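# Route cable into cable chain and shut all bars

## Task

Place the cable inside the cable chain, then close each of the chain's bars over it so none stays open.

## Robot and tools

Robot: two 7-joint arms, left_arm and right_arm, each ending in a two-finger gripper. Bases in the scene frame: left_arm at (-0.029, +0.342, 0) m, yaw quat_wxyz (+1.000, 0, 0, -0.018); right_arm at (-0.019, -0.358, 0) m, quat (+1.000, 0, 0, -0.001). Both bases have +z up. Scene frame: origin at table-top height between the arms, +x out over the table, +z up, left_arm on +y. These names do not match image left/right.

Frames in results: end_effector_position (m), end_effector_quat_wxyz and velocities (m/s, rad/s) for each arm, and any wrist-camera pose, are given in that arm's own base frame. Expect errors of a few cm, larger at long reach. end_effector_position is the point between the pads when closed, about 2 cm short of the fingertips. Fingers point along gripper +z and close along gripper y. Closing pushes the tips about 10 mm further along +z, mostly while the pads are still more than 40 mm apart.

Row layout, used by every commanding tool: one flat list of 16 numbers covering both arms. The first 8 are left_arm, the last 8 are right_arm, and both blocks must be sent even if only one arm moves. Each block has 7 absolute joint target angles in radians, then one opening command. Joint order is unusual: elbow, wrist roll, forearm roll, shoulder, wrist pitch, waist, upper arm roll. Result lists use the same order. Stated joint ranges (rad): waist -6.283..6.283, shoulder -2.059..2.094, upper arm roll -6.283..6.283, elbow -0.192..3.927, forearm roll -6.283..6.283, wrist pitch -1.693..3.142, wrist roll -6.283..6.283. True ends may differ by 0.010. A target more than 0.010 beyond a stated end, and further out than the current angle, gets the call refused. A target past the true end is clipped, and the result then says "joint sent to its limit". Opening runs from -1 (closed) to +1 (fully open, pad gap 0.084 m). It is an absolute command, not an offset. To keep a gripper as it is, resend its current command, because 0 means half open.

execute_actions: actions is a list of actions. Each action is a table of up to 15 rows, one row per 1/30 s step. A short table repeats its last row for the rest of the 15 steps. An empty list just reports state and images. cameras chooses the images: omitted, null or ["all"] gives all, [] gives none. Valid names are cam_left_wrist and cam_right_wrist.

move: target is one 16-number row or a list of up to 15 rows. All joints of both arms are interpolated together toward these absolute angles. speed is in rad/s for the joint with the longest way to go: 0.01 to 3.14, default 0.5, given as one number or one per target. blend (rad) rounds corners between listed targets. opening_speed (0.2 or more per second on the opening scale) ramps the gripper change. blocking=false returns after about 0.5 s while the move keeps running, and a new move replaces it. The path does not avoid obstacles or the other arm. In a list, a changed opening takes effect at that waypoint once everything is at rest. The result adds a "move:" line: done, off_target (at rest but more than 0.01 rad away), moving, held (step withheld, or clearance check stopped it) or fault, plus limits=held if steps were withheld.

wait: seconds from 0 to 10. The robot keeps its last command and any running move continues. stop: brakes a running move, needing more room after fast motion. zoom_image: camera (one of the wrist cameras) and region [x0, y0, x1, y1] in pixels, at most 504x504, on that camera's latest image. Both images are 896x504. clear_fault: arm left_arm or right_arm. It clears a torque fault already reported and sends no motion. finished_scene: scene is the integer of the current scene. It is final, so call it only when the cable is seated and every bar is closed without the robot holding anything.

Result lines: Joint positions and Joint velocities list each arm in the joint order above, then the pad gap (m, m/s). "within noise" means the arm is still, and its end-effector velocities are then left out. Joint targets shows the angles currently being driven toward. Resending them holds a joint still. Tool commands shows the present gripper commands. grip_measured is the actual opening on the command scale. To hold something, command clearly below it; a lower command squeezes harder, up to about 24 N per pad. Joint torques include the arm's weight and carry offsets and noise; positive means toward a larger angle. A "joint command not followed" line means the clearance check altered steps to keep the arms apart. Wrist depth gives each wrist camera 7x7 median distances in mm, rows split by " / ", valid 195-3000, "-" for no value. MOTOR HOT appears at 65 °C, and at 80 °C an OVER-TEMPERATURE FAULT brakes that arm for 30-60 s.

Motion limits: each joint target may move at most 3.14 rad/s. Per step it stays within 0.692 rad of the measured angle, and a target more than 70 mm from the current gripper position is scaled back.

Avoid: dropping the cable or letting go while it moves; knocking anything off the table or leaving it there; fast impacts and hard pressing; pushing the arms together, including one gripper closing on the other's fingers. Contact torque at a joint's limit causes a torque fault: the arm backs off and freezes until clear_fault. Limits in N m are waist 43.7, shoulder 43.8, upper arm roll 27.9, elbow 27.9, forearm roll 27.9, wrist pitch 15, wrist roll 15.7. A motor held at its torque limit for 1 s faults the same way. Keep holds, outstretched poses and pushes short to limit heating. Loose objects may be nudged occasionally by outside pushes.

Each tool is called after ">>>" by a JSON object that holds its "api" and its "payload".

## Session

>>> {"api": "execute_actions", "payload": {"actions": []}}

Scene clock: 0.00 s.
left_arm: end_effector_position=(+0.3409, +0.0786, +0.2226) grip_measured=+1.00 end_effector_quat_wxyz=(-0.105, +0.901, +0.412, +0.080) | right_arm: end_effector_position=(+0.0765, +0.3073, +0.2249) grip_measured=+1.00 end_effector_quat_wxyz=(-0.023, -0.187, +0.979, -0.082)
Joint names: [elbow, wrist roll, forearm roll, shoulder, wrist pitch, waist, upper arm roll]
Joint positions: left_arm=[0.606 -0.8 0.148 -0.499 1.002 0.369 -0.261 0.084] | right_arm=[0.763 -2.056 -0.135 -0.398 1.318 1.698 -0.314 0.084]
Joint velocities: within noise
Joint torques (N m): no reading
Motor temperatures (°C): left_arm=[44 42 39 38 44 40 42] | right_arm=[41 33 37 42 47 32 35]
Wrist depth (mm): cam_left_wrist=[453 440 427 416 405 394 384 / 438 424 414 403 393 383 375 / 424 413 402 392 381 374 363 / 411 400 390 381 371 363 354 / 399 390 380 370 362 353 346 / 387 379 370 361 352 344 336 / 377 368 359 351 344 336 329] | cam_right_wrist=[267 359 393 379 368 356 344 / 301 365 389 376 363 352 341 / 413 395 385 373 360 349 338 / 410 395 381 368 357 346 335 / 407 391 378 366 354 343 333 / 401 387 376 359 351 340 330 / 398 384 370 359 348 336 326]
Joint targets: left_arm=[0.606 -0.800 0.148 -0.499 1.002 0.369 -0.261] | right_arm=[0.763 -2.056 -0.135 -0.398 1.318 1.698 -0.314]
Tool commands: left_gripper/opening=+1.0 right_gripper/opening=+1.0

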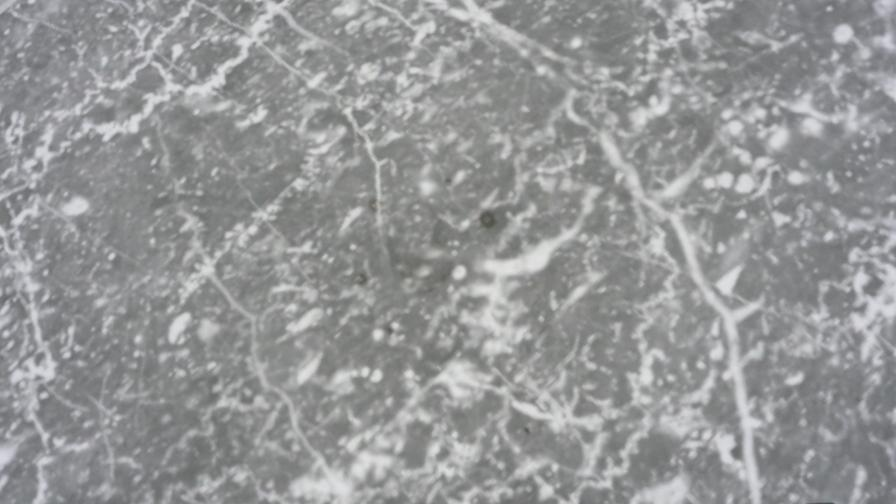

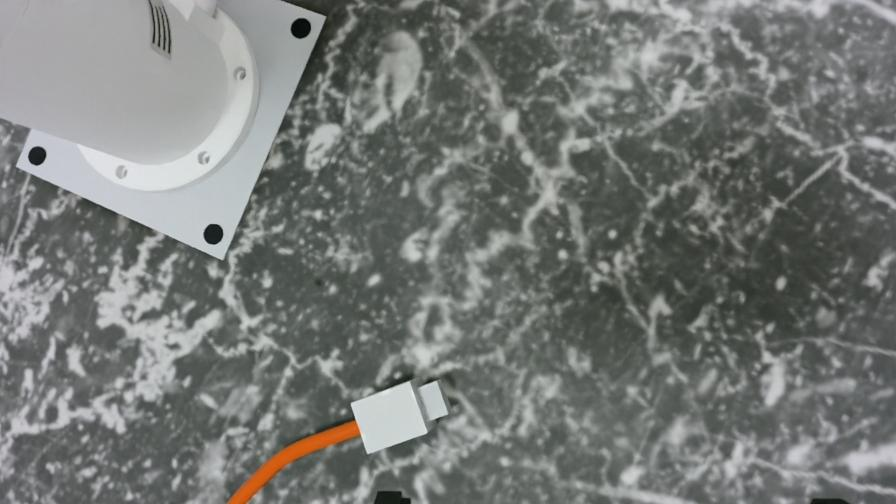

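>>> {"api": "move", "payload": {"target": [1.4355, 0.0, 0, -0.2152, 1.6507, 0.0, 0, 1, 1.4355, 0.6, 0, -0.2152, 1.6507, 0.6, 0, 1], "speed": 1.0}}

Scene clock: 20.07 s.
left_arm: end_effector_position=(+0.3999, +0.0000, +0.4175) grip_measured=+1.00 end_effector_quat_wxyz=(+0.000, +1.000, +0.000, +0.000) | right_arm: end_effector_position=(+0.3301, +0.2258, +0.4175) grip_measured=+1.00 end_effector_quat_wxyz=(+0.000, +1.000, +0.000, +0.000)
Joint names: [elbow, wrist roll, forearm roll, shoulder, wrist pitch, waist, upper arm roll]
Joint positions: left_arm=[1.435 0 0 -0.215 1.651 0 0 0.084] | right_arm=[1.435 0.6 0 -0.215 1.651 0.6 0 0.084]
Joint velocities: within noise
Joint torques (N m): left_arm=[16.16 0.31 -0.2 -19.15 -1.55 -1.33 2.24] | right_arm=[11.25 0.56 1.12 -10.81 -1.05 -2.35 1.83]
Motor temperatures (°C): left_arm=[45 42 39 39 44 40 42] | right_arm=[43 33 37 42 47 32 35]
Wrist depth (mm): cam_left_wrist=[545 547 548 548 548 552 551 / 544 545 548 547 546 548 549 / 544 546 547 548 547 549 550 / 545 546 545 549 548 549 548 / 543 544 545 545 548 547 548 / 543 541 546 546 545 548 550 / 543 543 543 544 547 547 547] | cam_right_wrist=[552 547 546 544 543 542 540 / 549 527 547 546 543 544 539 / 549 548 546 544 542 543 541 / 547 548 546 544 545 543 542 / 548 547 546 545 544 542 540 / 547 547 547 545 544 544 540 / 549 546 547 544 544 543 542]
Joint targets: left_arm=[1.435 0.000 0.000 -0.215 1.651 0.000 0.000] | right_arm=[1.436 0.600 0.000 -0.215 1.651 0.600 0.000]
move: done

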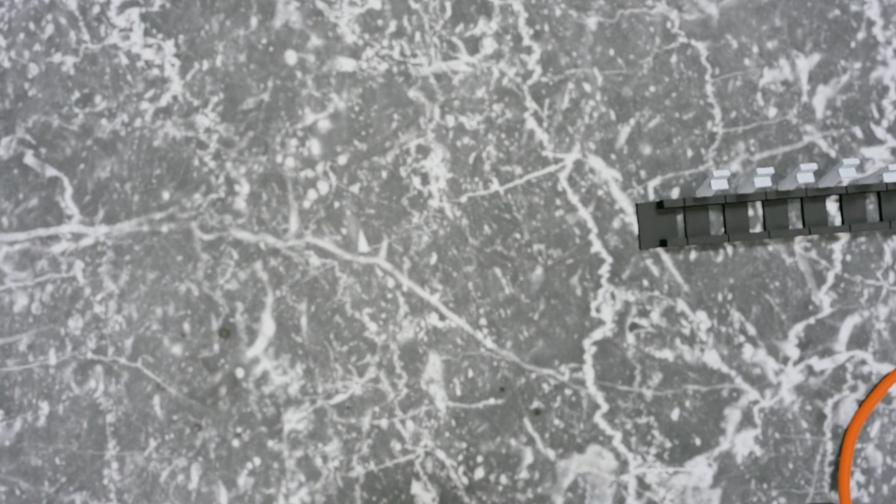

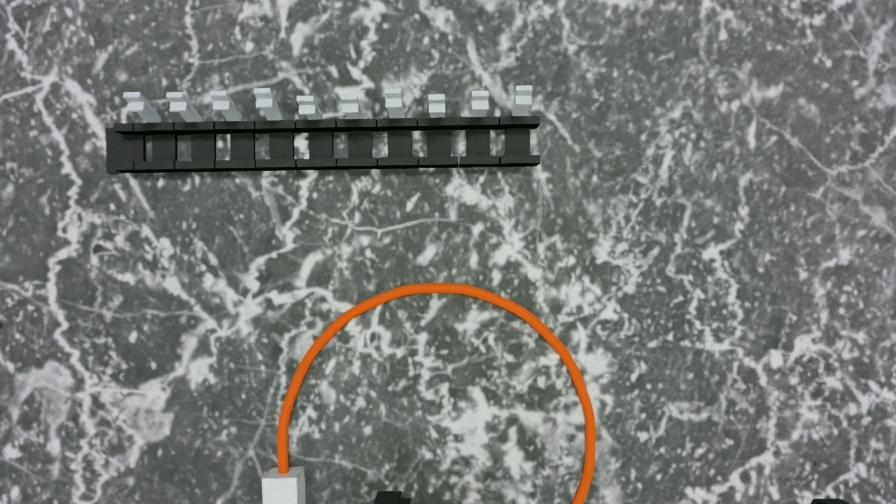

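>>> {"api": "zoom_image", "payload": {"camera": "cam_right_wrist", "region": [90, 70, 330, 190]}}

>>> {"api": "zoom_image", "payload": {"camera": "cam_right_wrist", "region": [320, 70, 560, 190]}}

>>> {"api": "zoom_image", "payload": {"camera": "cam_left_wrist", "region": [620, 130, 896, 270]}}

Scaled by 2.100 from the camera's 896x504 image, which has a finer 1280x720 frame.

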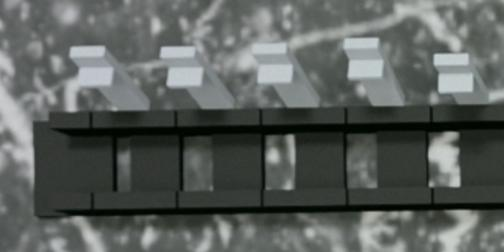

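Scaled by 2.100 from the camera's 896x504 image, which has a finer 1280x720 frame.

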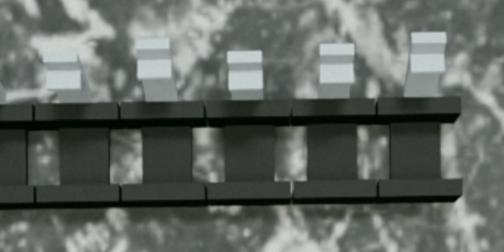

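Scaled by 1.826 from the camera's 896x504 image, which has a finer 1280x720 frame.

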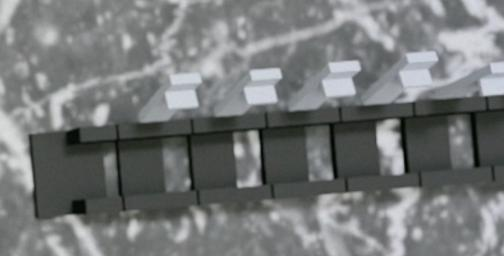

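>>> {"api": "move", "payload": {"target": [1.4355, 0.0, 0, -0.2152, 1.6507, 0.0, 0, 1, 1.1628, 0.927, 0, -0.5392, 1.702, 0.927, 0, 1], "speed": 1.0, "cameras": ["cam_right_wrist"]}}

Scene clock: 27.80 s.
left_arm: end_effector_position=(+0.3999, +0.0000, +0.4176) grip_measured=+1.00 end_effector_quat_wxyz=(+0.000, +1.000, +0.000, +0.000) | right_arm: end_effector_position=(+0.1801, +0.2400, +0.4155) grip_measured=+1.00 end_effector_quat_wxyz=(+0.000, +1.000, +0.000, +0.000)
Joint names: [elbow, wrist roll, forearm roll, shoulder, wrist pitch, waist, upper arm roll]
Joint positions: left_arm=[1.436 0 0 -0.215 1.651 0 0 0.084] | right_arm=[1.163 0.927 0 -0.539 1.702 0.927 0 0.084]
Joint velocities: within noise
Joint torques (N m): left_arm=[15.25 0.22 -0.19 -19.78 -2.11 -1.02 1.79] | right_arm=[9.69 0.6 0.71 -7.37 -1.11 1.08 -1.63]
Motor temperatures (°C): left_arm=[46 42 39 39 44 40 42] | right_arm=[43 33 37 42 47 32 35]
Wrist depth (mm): cam_left_wrist=[545 547 549 548 548 550 553 / 546 546 547 549 550 551 550 / 544 546 547 546 548 549 550 / 544 545 545 545 547 548 551 / 545 545 545 547 548 550 548 / 543 543 543 546 546 546 548 / 543 542 544 546 544 546 549] | cam_right_wrist=[546 546 545 543 542 542 540 / 547 545 545 544 542 540 539 / 546 546 546 543 542 542 541 / 548 547 544 543 541 542 541 / 546 545 542 543 543 541 541 / 550 545 544 547 541 541 539 / 546 543 545 544 543 542 539]
Joint targets: left_arm=[1.435 0.000 0.000 -0.215 1.651 0.000 0.000] | right_arm=[1.163 0.927 0.000 -0.539 1.702 0.927 0.000]
move: done
Images, in order (width x height): cam_right_wrist 896x504.

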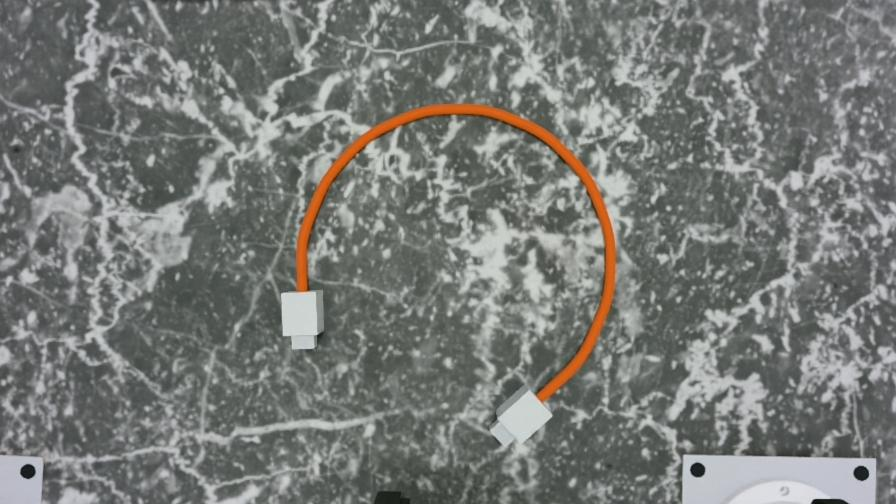

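>>> {"api": "move", "payload": {"target": [1.2125, -0.7166, 0, 0.0271, 1.1854, -0.6806, 0, 1, 1.1628, 0.927, 0, -0.5392, 1.702, 0.927, 0, 1], "speed": 1.0, "cameras": ["cam_left_wrist"]}}

Scene clock: 43.53 s.
left_arm: end_effector_position=(+0.3754, -0.3038, +0.2501) grip_measured=+1.00 end_effector_quat_wxyz=(+0.000, +1.000, +0.018, +0.000) | right_arm: end_effector_position=(+0.1801, +0.2400, +0.4155) grip_measured=+1.00 end_effector_quat_wxyz=(+0.000, +1.000, +0.000, +0.000)
Joint names: [elbow, wrist roll, forearm roll, shoulder, wrist pitch, waist, upper arm roll]
Joint positions: left_arm=[1.213 -0.717 0 0.027 1.185 -0.68 0 0.084] | right_arm=[1.163 0.927 0 -0.539 1.702 0.927 0 0.084]
Joint velocities: within noise
Joint torques (N m): left_arm=[14.76 -0.58 0.02 -28.56 -3.28 -1.07 1.21] | right_arm=[10.53 0.4 -1.19 -6.36 -1.58 1.56 0.41]
Motor temperatures (°C): left_arm=[46 42 39 39 44 40 42] | right_arm=[43 33 37 42 47 32 35]
Wrist depth (mm): cam_left_wrist=[379 379 380 380 380 381 381 / 378 379 358 358 372 358 381 / 378 379 379 379 379 379 380 / 378 379 379 378 378 380 379 / 378 378 379 378 378 379 379 / 377 377 377 377 378 379 378 / 376 377 376 377 377 378 378] | cam_right_wrist=[303 546 543 543 543 540 541 / 545 546 544 543 542 542 540 / 547 544 545 544 541 542 541 / 547 543 543 543 541 541 539 / 546 545 543 543 541 541 542 / 548 546 544 543 541 542 540 / 546 546 545 544 542 542 539]
Joint targets: left_arm=[1.212 -0.717 0.000 0.027 1.185 -0.681 0.000] | right_arm=[1.163 0.927 0.000 -0.539 1.702 0.927 0.000]
move: done
Images, in order (width x height): cam_left_wrist 896x504.

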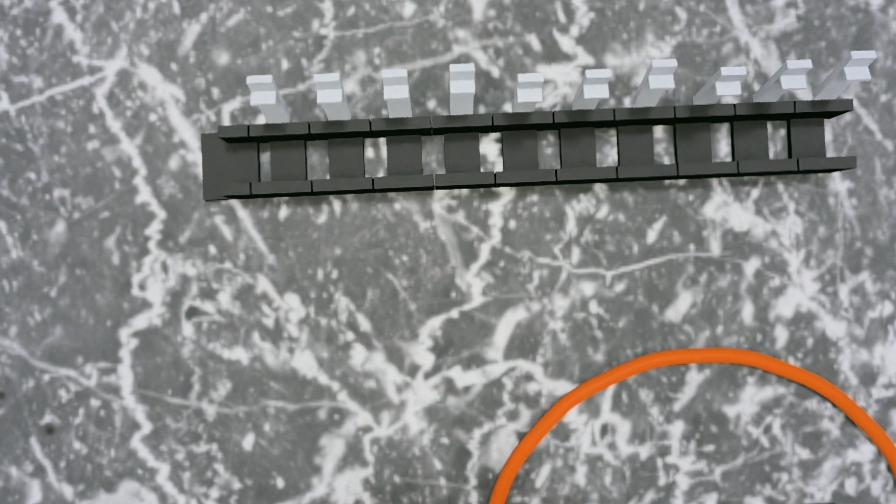

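>>> {"api": "zoom_image", "payload": {"camera": "cam_left_wrist", "region": [190, 50, 530, 210]}}

>>> {"api": "zoom_image", "payload": {"camera": "cam_left_wrist", "region": [520, 40, 880, 200]}}

Scaled by 1.482 from the camera's 896x504 image, which has a finer 1280x720 frame.

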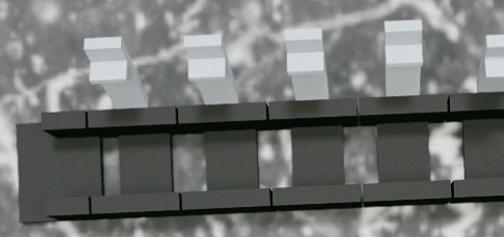

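Scaled by 1.400 from the camera's 896x504 image, which has a finer 1280x720 frame.

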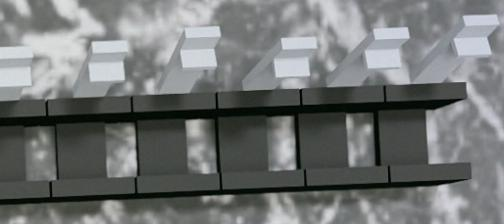

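>>> {"api": "move", "payload": {"target": [0.5599, -1.0, 0, -0.2063, 0.7662, -0.9426, 0, 1, 0.1924, 1.94, 0, -0.7068, 0.8992, 1.093, 0, 1], "speed": 0.8}}

Scene clock: 54.50 s.
left_arm: end_effector_position=(+0.2120, -0.2918, +0.1200) grip_measured=+1.00 end_effector_quat_wxyz=(+0.000, +1.000, +0.029, +0.000) | right_arm: end_effector_position=(+0.1113, +0.2149, +0.1200) grip_measured=+1.00 end_effector_quat_wxyz=(+0.000, +0.912, -0.411, +0.000)
Joint names: [elbow, wrist roll, forearm roll, shoulder, wrist pitch, waist, upper arm roll]
Joint positions: left_arm=[0.56 -1 0 -0.206 0.766 -0.943 0 0.084] | right_arm=[0.193 1.94 0 -0.707 0.899 1.093 0 0.084]
Joint velocities: within noise
Joint torques (N m): left_arm=[13.05 -0.52 0.25 -22.03 -3.08 -1.6 -0.4] | right_arm=[10.04 0.52 -0.94 -4.68 -2.87 1.43 0.6]
Motor temperatures (°C): left_arm=[46 42 39 39 44 40 42] | right_arm=[43 33 37 42 47 32 35]
Wrist depth (mm): cam_left_wrist=[250 249 250 250 250 250 251 / 249 249 249 249 250 250 250 / 249 249 249 249 249 250 250 / 248 248 249 249 249 250 249 / 248 248 248 249 249 249 249 / 247 248 248 248 229 249 249 / 248 247 247 248 221 248 248] | cam_right_wrist=[252 251 251 250 250 249 249 / 252 251 251 250 249 249 248 / 252 251 251 250 249 249 249 / 251 251 250 250 249 249 249 / 252 251 250 250 249 248 249 / 251 251 250 250 249 249 248 / 251 251 250 250 248 249 248]
Joint targets: left_arm=[0.560 -1.000 0.000 -0.206 0.766 -0.943 0.000] | right_arm=[0.192 1.940 0.000 -0.707 0.899 1.093 0.000]
move: done

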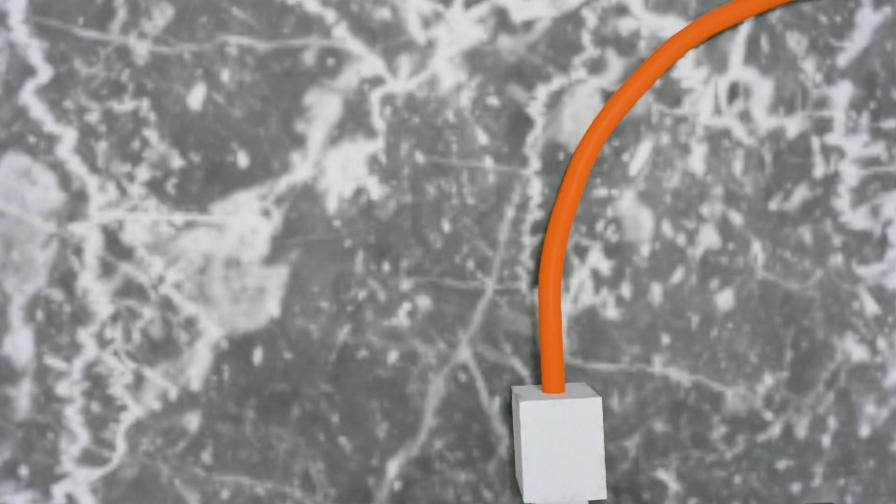

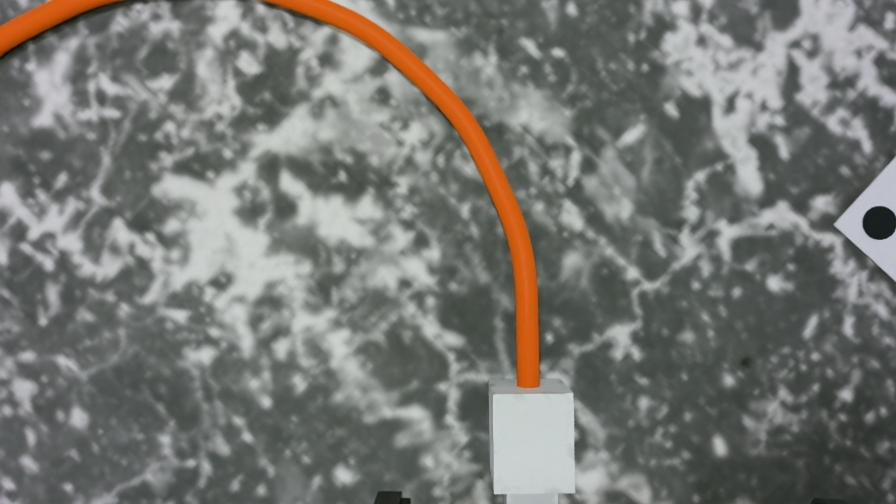

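>>> {"api": "move", "payload": {"target": [[0.498, -1.06, 0, 0.0584, 0.4396, -0.9545, 0, 1, 0.1157, 1.93, 0, -0.2953, 0.411, 1.0828, 0, 1], [0.498, -1.06, 0, 0.0584, 0.4396, -0.9545, 0, -0.55, 0.1157, 1.93, 0, -0.2953, 0.411, 1.0828, 0, -0.55]], "speed": 0.4, "opening_speed": 1.5}}

Scene clock: 63.20 s.
left_arm: end_effector_position=(+0.2089, -0.2949, +0.0280) grip_measured=-0.38 end_effector_quat_wxyz=(+0.000, +0.999, +0.053, +0.000) | right_arm: end_effector_position=(+0.1167, +0.2198, +0.0281) grip_measured=-0.38 end_effector_quat_wxyz=(+0.000, +0.912, -0.411, +0.000)
Joint names: [elbow, wrist roll, forearm roll, shoulder, wrist pitch, waist, upper arm roll]
Joint positions: left_arm=[0.498 -1.06 0 0.058 0.44 -0.955 0 0.027] | right_arm=[0.116 1.93 0 -0.295 0.411 1.083 0 0.027]
Joint velocities: within noise
Joint torques (N m): left_arm=[10.23 -0.55 0.6 -22.72 -2.33 -0.74 -0.58] | right_arm=[7.07 -0.45 -0.9 -5.37 -2.37 -2.19 0.24]
Motor temperatures (°C): left_arm=[45 42 39 39 44 40 42] | right_arm=[43 33 37 42 47 32 35]
Wrist depth (mm): cam_left_wrist=[- - - - - - - / - - - - - - - / - - - - - - - / - - - - - - - / - - - - - - - / - - - - - - - / - - - - - - -] | cam_right_wrist=[- - - - - - - / - - - - - - - / - - - - - - - / - - - - - - - / - - - - - - - / - - - - - - - / - - - - - - -]
Joint targets: left_arm=[0.498 -1.060 0.000 0.058 0.440 -0.954 0.000] | right_arm=[0.116 1.930 0.000 -0.295 0.411 1.083 0.000]
move: done

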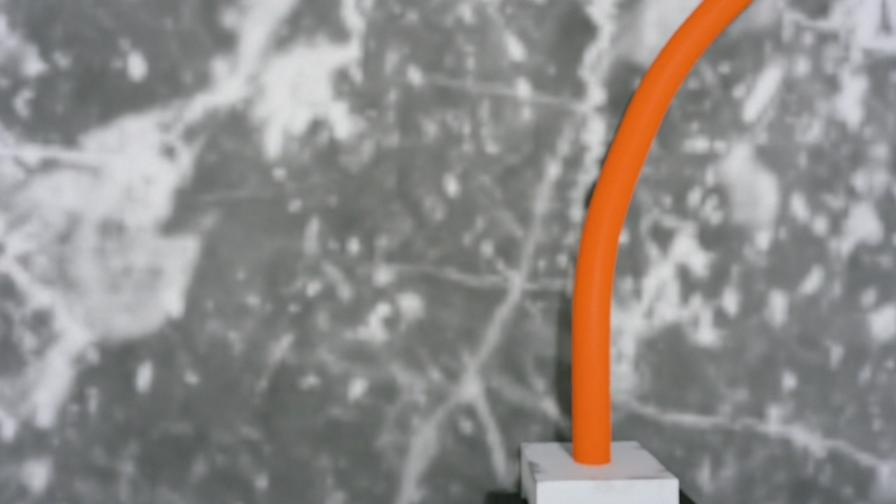

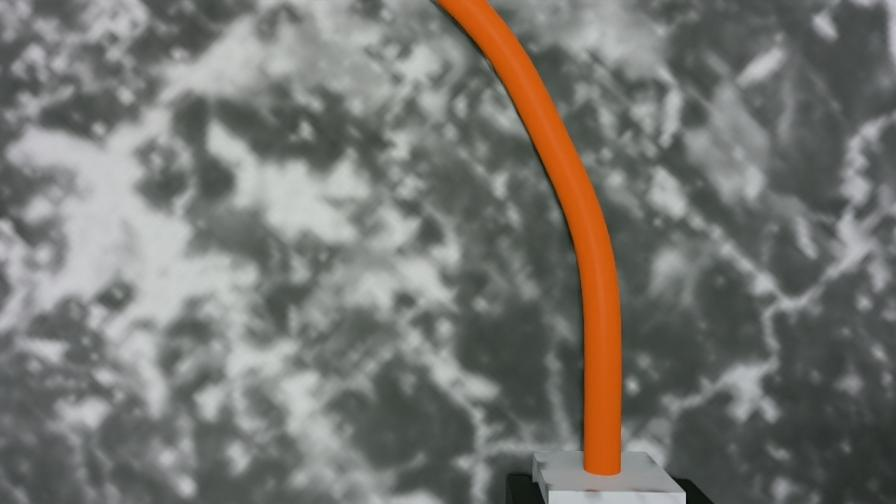

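>>> {"api": "move", "payload": {"target": [[0.498, -1.06, 0, 0.0584, 0.4396, -0.9545, 0, -0.8, 0.1157, 1.93, 0, -0.2953, 0.411, 1.0828, 0, -0.8],[0.5306, -1.06, 0, -0.1303, 0.6609, -0.9545, 0, -0.8, 0.1655, 1.93, 0, -0.5785, 0.744, 1.0828, 0, -0.8],[0.2549, -0.28, 0, -0.4422, 0.6971, -0.6804, 0, -0.8, 0.1417, 0.389, 0, -0.6192, 0.7609, 0.635, 0, -0.8]], "speed": 0.4, "blend": 0.05}}

Scene clock: 78.57 s.
left_arm: end_effector_position=(+0.2156, -0.1745, +0.0900) grip_measured=-0.38 end_effector_quat_wxyz=(+0.000, +0.980, -0.199, +0.000) | right_arm: end_effector_position=(+0.1940, +0.1430, +0.0900) grip_measured=-0.38 end_effector_quat_wxyz=(+0.000, +0.992, +0.123, +0.000)
Joint names: [elbow, wrist roll, forearm roll, shoulder, wrist pitch, waist, upper arm roll]
Joint positions: left_arm=[0.255 -0.28 0 -0.442 0.697 -0.68 0 0.027] | right_arm=[0.142 0.389 0 -0.619 0.761 0.635 0 0.027]
Joint velocities: within noise
Joint torques (N m): left_arm=[12.83 0.23 0.63 -13.55 -1.75 1.53 -0.31] | right_arm=[9.53 -0.54 -0.52 -5.77 -1.22 -2.54 0.36]
Motor temperatures (°C): left_arm=[45 42 39 39 44 40 42] | right_arm=[43 33 37 42 47 32 35]
Wrist depth (mm): cam_left_wrist=[219 219 219 219 220 220 221 / 218 219 219 219 220 220 220 / 218 218 219 219 219 219 220 / 217 218 218 219 219 219 220 / 218 218 218 218 219 219 219 / 217 218 218 218 219 219 219 / 217 218 218 218 - 219 219] | cam_right_wrist=[221 221 220 220 219 219 218 / 221 221 220 220 219 219 218 / 221 221 220 219 219 219 218 / 221 221 220 220 219 219 218 / 221 221 220 220 219 219 218 / 221 221 220 220 219 219 218 / 221 221 220 220 - 219 218]
Joint targets: left_arm=[0.255 -0.280 0.000 -0.442 0.697 -0.680 0.000] | right_arm=[0.142 0.389 0.000 -0.619 0.761 0.635 0.000]
move: done; blend cut to 0 rad at target 1

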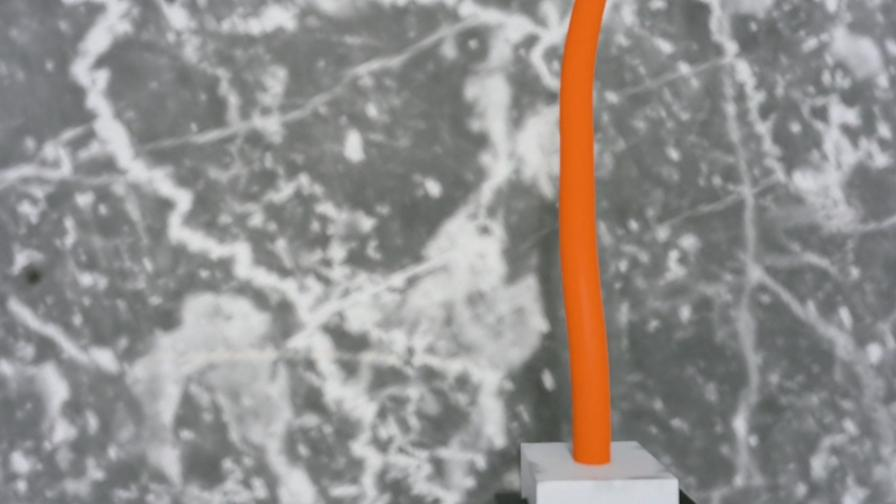

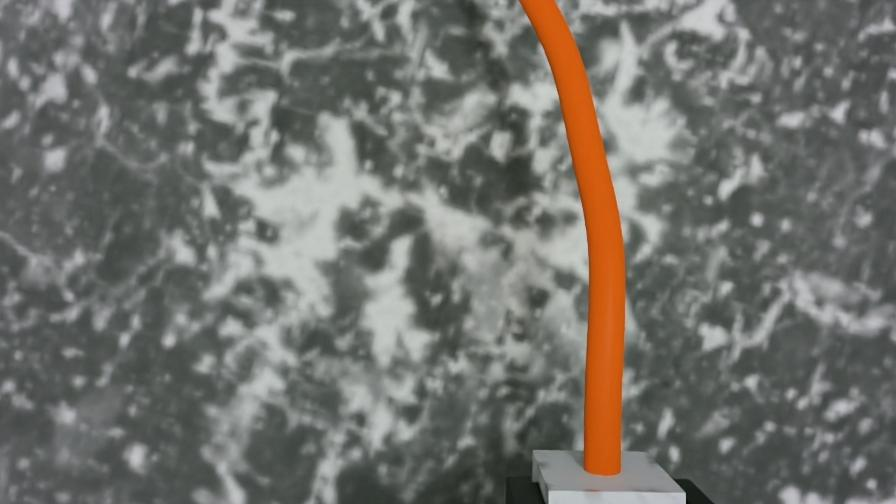

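>>> {"api": "move", "payload": {"target": [0.1267, 1.327, 0, -0.6463, 0.773, -0.2082, 0, -0.8, 0.1609, -1.169, 0, -0.5864, 0.7473, 0.3858, 0, -0.8], "speed": 0.6}}

Scene clock: 82.63 s.
left_arm: end_effector_position=(+0.2310, -0.0488, +0.0900) grip_measured=-0.38 end_effector_quat_wxyz=(+0.000, +0.720, -0.694, +0.000) | right_arm: end_effector_position=(+0.2291, +0.0930, +0.0901) grip_measured=-0.38 end_effector_quat_wxyz=(+0.000, +0.713, +0.701, +0.000)
Joint names: [elbow, wrist roll, forearm roll, shoulder, wrist pitch, waist, upper arm roll]
Joint positions: left_arm=[0.127 1.327 0 -0.646 0.773 -0.208 0 0.027] | right_arm=[0.161 -1.169 0 -0.586 0.747 0.386 0 0.027]
Joint velocities: within noise
Joint torques (N m): left_arm=[13.33 0.44 0.84 -8.22 -1.65 0.91 0.02] | right_arm=[10.18 -0.59 -0.25 -2.88 -2.74 -2.34 0.19]
Motor temperatures (°C): left_arm=[45 42 39 39 44 40 42] | right_arm=[43 33 37 42 47 32 35]
Wrist depth (mm): cam_left_wrist=[218 219 219 220 221 221 222 / 218 219 219 219 220 221 221 / 217 218 219 219 220 221 221 / 217 218 218 219 220 220 221 / 217 217 218 218 220 220 221 / 216 217 218 218 219 219 220 / 216 217 217 218 - 219 220] | cam_right_wrist=[222 222 221 220 219 219 218 / 222 222 221 220 219 218 218 / 222 222 221 220 219 218 217 / 222 222 221 220 219 219 218 / 222 221 221 220 220 219 218 / 222 221 221 220 219 218 218 / 222 222 221 220 - 219 218]
Joint targets: left_arm=[0.127 1.327 0.000 -0.646 0.773 -0.208 0.000] | right_arm=[0.161 -1.169 0.000 -0.586 0.747 0.386 0.000]
move: done

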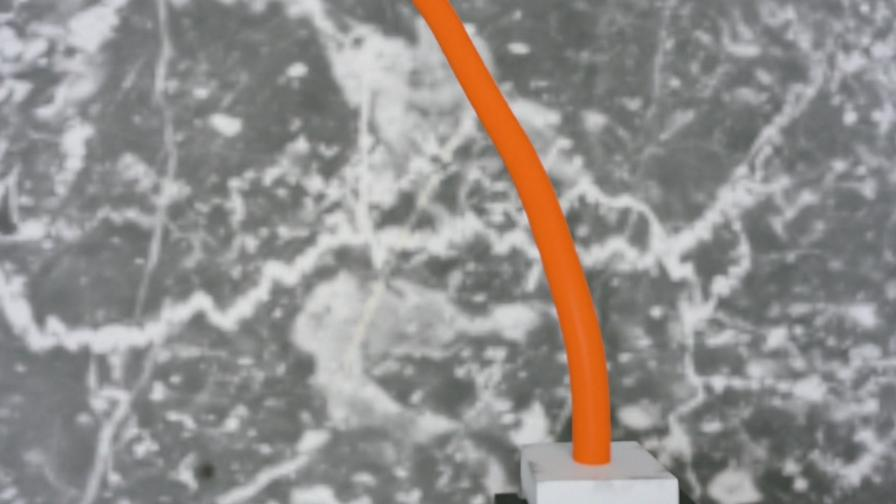

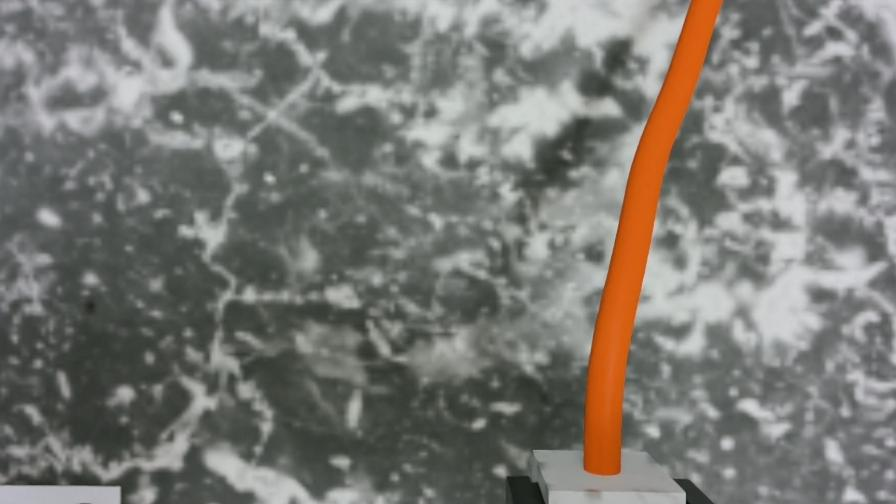

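>>> {"api": "move", "payload": {"target": [0.1178, 1.389, 0, -0.6639, 0.7817, -0.1456, 0, -0.8, 0.1444, -1.227, 0, -0.6145, 0.7589, 0.3283, 0, -0.8], "speed": 0.3}}

Scene clock: 86.23 s.
left_arm: end_effector_position=(+0.2306, -0.0338, +0.0901) grip_measured=-0.38 end_effector_quat_wxyz=(+0.000, +0.720, -0.694, +0.000) | right_arm: end_effector_position=(+0.2290, +0.0780, +0.0900) grip_measured=-0.38 end_effector_quat_wxyz=(+0.000, +0.713, +0.702, +0.000)
Joint names: [elbow, wrist roll, forearm roll, shoulder, wrist pitch, waist, upper arm roll]
Joint positions: left_arm=[0.118 1.389 0 -0.664 0.782 -0.146 0 0.027] | right_arm=[0.144 -1.227 0 -0.614 0.759 0.328 0 0.027]
Joint velocities: within noise
Joint torques (N m): left_arm=[13.19 0.31 0.73 -7.64 -1.73 1.26 0.09] | right_arm=[9.21 -0.66 -0.62 -5.17 -0.79 -2.65 0.44]
Motor temperatures (°C): left_arm=[45 42 39 39 44 40 42] | right_arm=[43 33 37 42 47 32 35]
Wrist depth (mm): cam_left_wrist=[219 219 220 220 221 221 222 / 218 219 219 220 220 221 221 / 217 218 219 219 220 220 222 / 217 218 219 219 220 220 221 / 217 218 218 219 219 220 220 / 217 217 218 218 219 220 220 / 216 217 217 218 - 220 220] | cam_right_wrist=[222 222 221 220 220 218 218 / 222 222 221 220 219 219 217 / 222 222 221 220 219 219 218 / 222 222 221 220 219 219 218 / 222 222 220 220 219 218 218 / 222 221 221 220 219 218 218 / 221 221 221 220 - 218 218]
Joint targets: left_arm=[0.118 1.389 0.000 -0.664 0.782 -0.146 0.000] | right_arm=[0.144 -1.227 0.000 -0.615 0.759 0.328 0.000]
move: done

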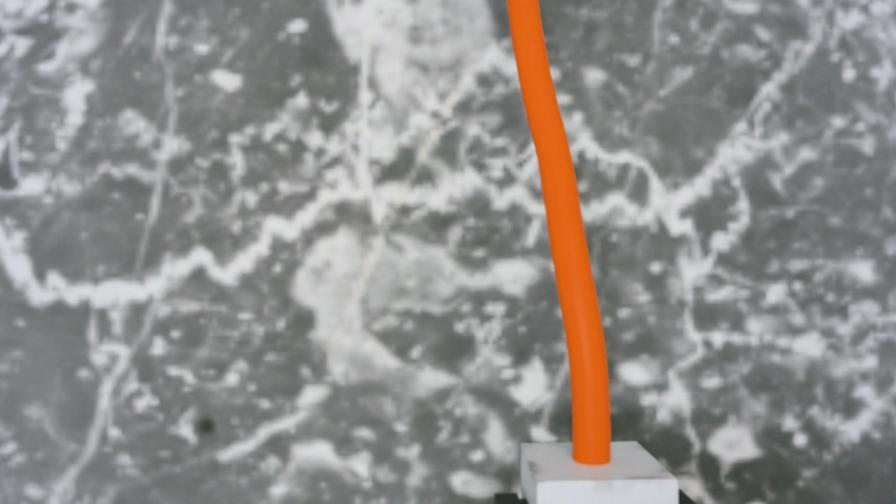

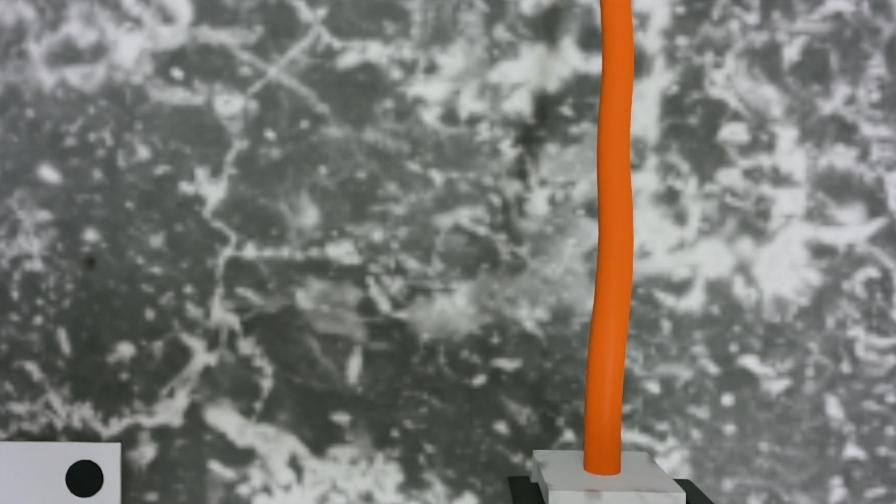

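>>> {"api": "move", "payload": {"target": [0.9802, 1.44, 0, 0.1587, 0.8215, -0.0417, 0, -0.8, 1.071, -1.433, 0, 0.2258, 0.8452, 0.1687, 0, -0.8], "speed": 0.5}}

Scene clock: 93.60 s.
left_arm: end_effector_position=(+0.4773, -0.0199, +0.1200) grip_measured=-0.38 end_effector_quat_wxyz=(+0.000, +0.738, -0.675, +0.000) | right_arm: end_effector_position=(+0.4933, +0.0840, +0.1200) grip_measured=-0.38 end_effector_quat_wxyz=(+0.000, +0.696, +0.718, +0.000)
Joint names: [elbow, wrist roll, forearm roll, shoulder, wrist pitch, waist, upper arm roll]
Joint positions: left_arm=[0.98 1.44 0 0.159 0.822 -0.042 0 0.027] | right_arm=[1.071 -1.433 0 0.226 0.845 0.169 0 0.027]
Joint velocities: within noise
Joint torques (N m): left_arm=[15.84 0.43 0.6 -31.13 -1.56 1.29 -0.49] | right_arm=[11.06 -0.6 -0.43 -18.36 -0.82 -2.27 0.01]
Motor temperatures (°C): left_arm=[45 42 39 38 44 40 42] | right_arm=[43 33 37 42 47 32 35]
Wrist depth (mm): cam_left_wrist=[247 248 249 249 250 251 252 / 247 248 248 249 250 251 251 / 246 247 248 249 250 250 251 / 246 247 248 248 249 250 251 / 245 247 247 248 249 249 250 / 245 246 247 248 248 249 250 / 245 246 246 247 - 249 250] | cam_right_wrist=[252 252 250 250 229 247 247 / 252 251 250 250 244 247 246 / 252 251 250 249 248 247 247 / 252 251 250 249 249 247 246 / 252 251 250 250 248 247 246 / 252 251 250 250 248 247 246 / 252 251 250 250 - 247 246]
Joint targets: left_arm=[0.980 1.440 0.000 0.159 0.822 -0.042 0.000] | right_arm=[1.071 -1.433 0.000 0.226 0.845 0.169 0.000]
move: done

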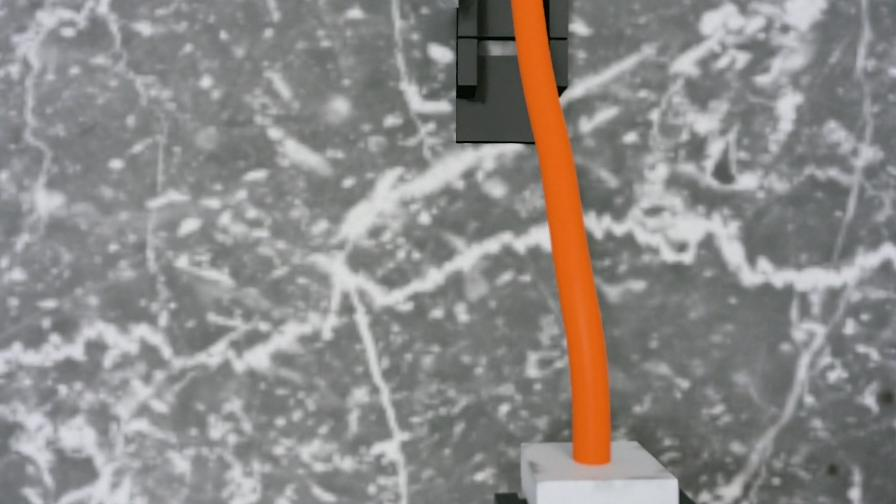

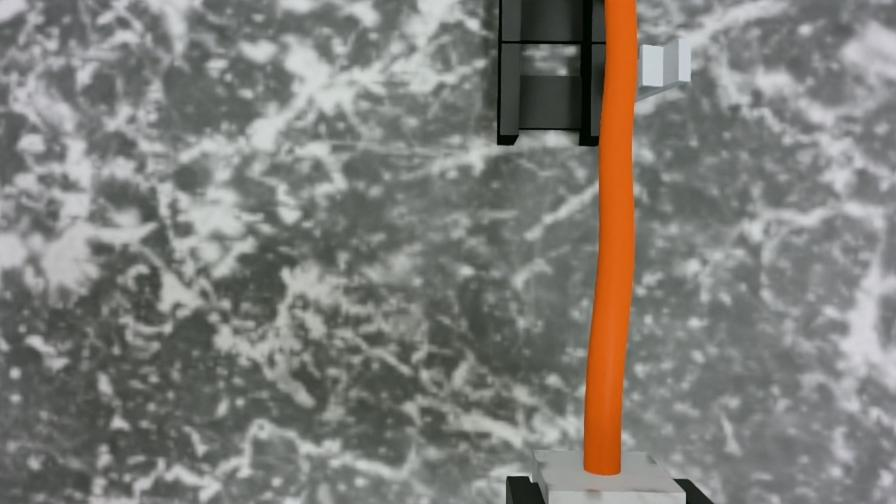

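>>> {"api": "move", "payload": {"target": [[1.0317, 1.442, 0, 0.1972, 0.8345, -0.0395, 0, -0.8, 1.071, -1.433, 0, 0.2258, 0.8452, 0.1687, 0, -0.8],[0.9884, 1.442, 0, 0.3112, 0.6772, -0.0395, 0, -0.8, 1.0279, -1.433, 0, 0.3372, 0.6907, 0.1687, 0, -0.8]], "speed": 0.25}}

Scene clock: 99.80 s.
left_arm: end_effector_position=(+0.4903, -0.0194, +0.0600) grip_measured=-0.38 end_effector_quat_wxyz=(+0.000, +0.738, -0.675, +0.000) | right_arm: end_effector_position=(+0.4933, +0.0840, +0.0601) grip_measured=-0.38 end_effector_quat_wxyz=(+0.000, +0.696, +0.718, +0.000)
Joint names: [elbow, wrist roll, forearm roll, shoulder, wrist pitch, waist, upper arm roll]
Joint positions: left_arm=[0.988 1.442 0 0.311 0.677 -0.04 0 0.027] | right_arm=[1.028 -1.433 0 0.337 0.691 0.169 0 0.027]
Joint velocities: within noise
Joint torques (N m): left_arm=[12.45 0.3 -0.44 -33.63 -3.27 -1.49 -3] | right_arm=[9.06 -0.51 -0.44 -19.28 -2.66 2.01 2.35]
Motor temperatures (°C): left_arm=[45 42 39 39 44 40 42] | right_arm=[43 33 37 42 47 32 35]
Wrist depth (mm): cam_left_wrist=[- - - - - - - / - - - - - - - / - - - - - - - / - - - - - - - / - - - - - - - / - - - - - - - / - - - - - - -] | cam_right_wrist=[- - - - - - - / - - - - - - - / - - - - - - - / - - - - - - - / - - - - - - - / - - - - - - - / - - - - - - -]
Joint targets: left_arm=[0.988 1.442 0.000 0.311 0.677 -0.040 0.000] | right_arm=[1.028 -1.433 0.000 0.337 0.691 0.169 0.000]
move: done

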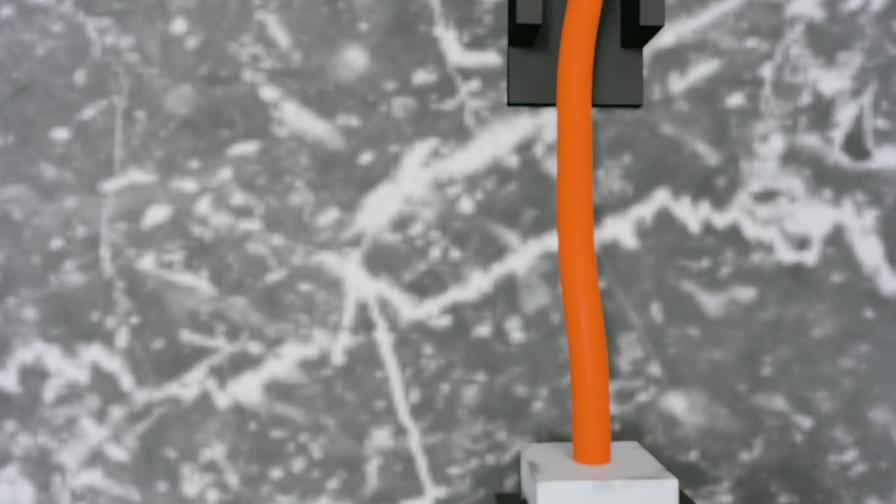

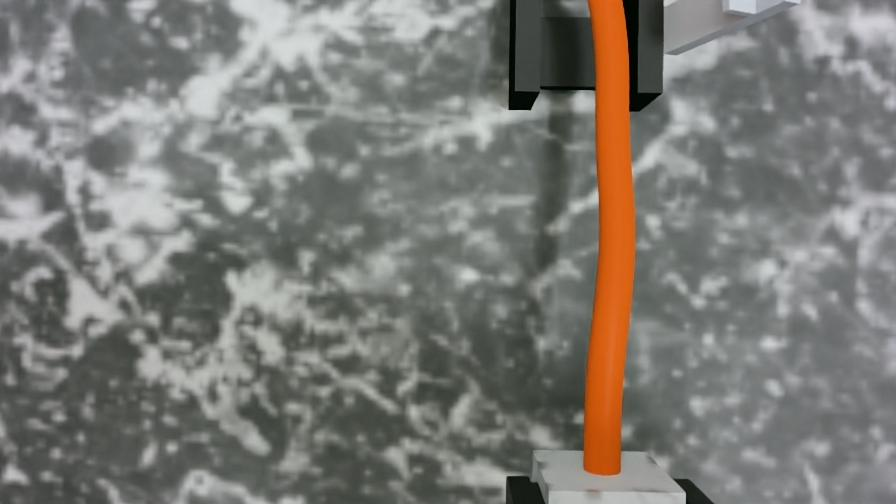

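>>> {"api": "move", "payload": {"target": [0.9798, 1.45, 0, 0.378, 0.6018, -0.0313, 0, -0.8, 1.0193, -1.441, 0, 0.4024, 0.6169, 0.1607, 0, -0.8], "speed": 0.1}}

Scene clock: 103.87 s.
left_arm: end_effector_position=(+0.4905, -0.0154, +0.0300) grip_measured=-0.38 end_effector_quat_wxyz=(+0.000, +0.738, -0.675, +0.000) | right_arm: end_effector_position=(+0.4940, +0.0801, +0.0301) grip_measured=-0.38 end_effector_quat_wxyz=(+0.000, +0.696, +0.718, +0.000)
Joint names: [elbow, wrist roll, forearm roll, shoulder, wrist pitch, waist, upper arm roll]
Joint positions: left_arm=[0.98 1.45 0 0.378 0.602 -0.031 0 0.027] | right_arm=[1.019 -1.441 0 0.402 0.617 0.161 0 0.027]
Joint velocities: within noise
Joint torques (N m): left_arm=[11.98 0.15 -0.2 -35 -2.93 1.12 -0.51] | right_arm=[8.69 -0.48 -0.49 -20.06 -2.94 -1.38 0.01]
Motor temperatures (°C): left_arm=[45 42 39 39 44 40 42] | right_arm=[43 33 37 42 47 32 35]
Wrist depth (mm): cam_left_wrist=[- - - - - - - / - - - - - - - / - - - - - - - / - - - - - - - / - - - - - - - / - - - - - - - / - - - - - - -] | cam_right_wrist=[- - - - - - - / - - - - - - - / - - - - - - - / - - - - - - - / - - - - - - - / - - - - - - - / - - - - - - -]
Joint targets: left_arm=[0.980 1.450 0.000 0.378 0.602 -0.031 0.000] | right_arm=[1.019 -1.441 0.000 0.402 0.617 0.161 0.000]
move: done

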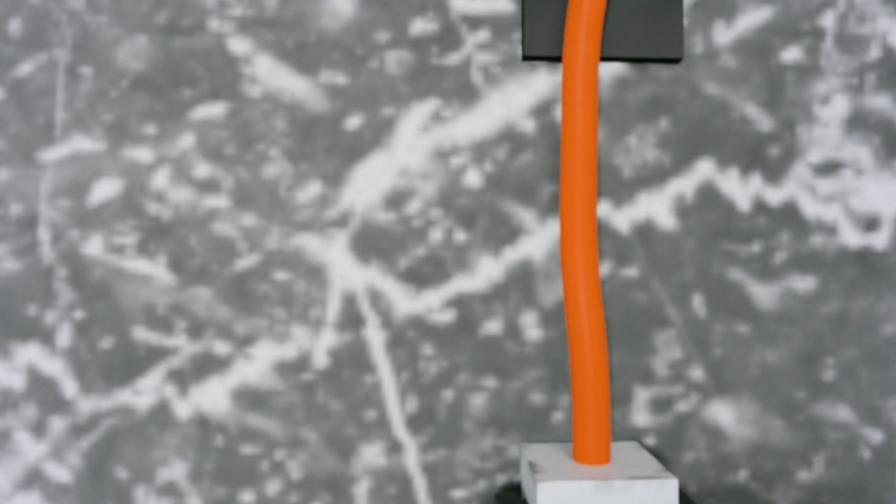

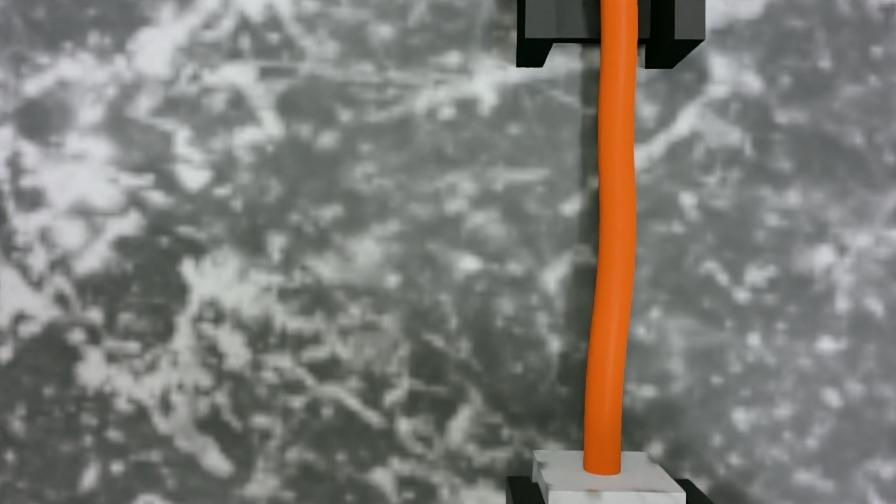

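>>> {"api": "move", "payload": {"target": [[0.9798, 1.45, 0, 0.3817, 0.5981, -0.0313, 0, -0.8, 1.0193, -1.441, 0, 0.4061, 0.6132, 0.1607, 0, -0.8],[0.9798, 1.45, 0, 0.3817, 0.5981, -0.0313, 0, 0.5, 1.0193, -1.441, 0, 0.4061, 0.6132, 0.1607, 0, 0.5]], "speed": 0.1, "opening_speed": 0.6}}

Scene clock: 108.90 s.
left_arm: end_effector_position=(+0.4905, -0.0154, +0.0285) grip_measured=+0.49 end_effector_quat_wxyz=(+0.000, +0.738, -0.675, +0.000) | right_arm: end_effector_position=(+0.4940, +0.0801, +0.0284) grip_measured=+0.49 end_effector_quat_wxyz=(+0.000, +0.696, +0.718, +0.000)
Joint names: [elbow, wrist roll, forearm roll, shoulder, wrist pitch, waist, upper arm roll]
Joint positions: left_arm=[0.98 1.45 0 0.382 0.598 -0.031 0 0.065] | right_arm=[1.019 -1.441 0 0.406 0.613 0.161 0 0.065]
Joint velocities: within noise
Joint torques (N m): left_arm=[12.64 0.15 -0.01 -38.87 -1.91 0.34 -0.61] | right_arm=[9.58 -0.53 -0.19 -22.41 -1.01 -0.67 0.2]
Motor temperatures (°C): left_arm=[45 42 39 39 44 40 42] | right_arm=[43 33 37 42 47 32 35]
Wrist depth (mm): cam_left_wrist=[- - - - - - - / - - - - - - - / - - - - - - - / - - - - - - - / - - - - - - - / - - - - - - - / - - - - - - -] | cam_right_wrist=[- - - - - - - / - - - - - - - / - - - - - - - / - - - - - - - / - - - - - - - / - - - - - - - / - - - - - - -]
Joint targets: left_arm=[0.980 1.450 0.000 0.382 0.598 -0.031 0.000] | right_arm=[1.019 -1.441 0.000 0.406 0.613 0.161 0.000]
move: done

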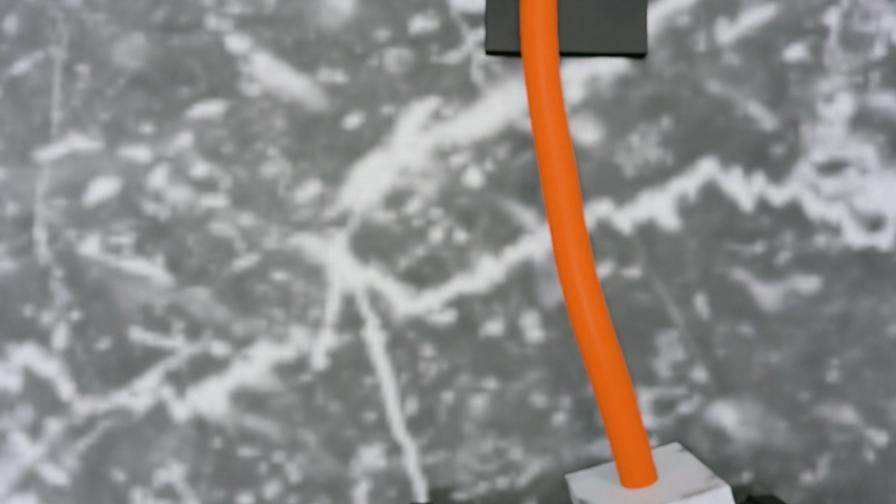

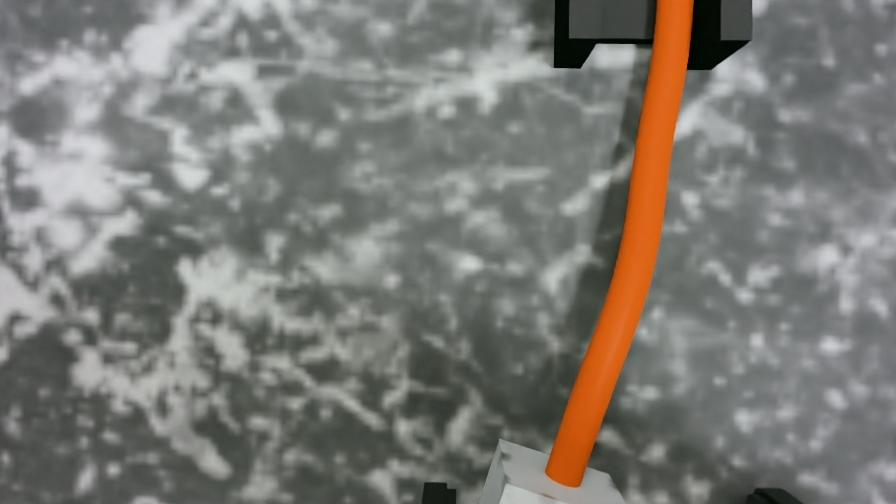

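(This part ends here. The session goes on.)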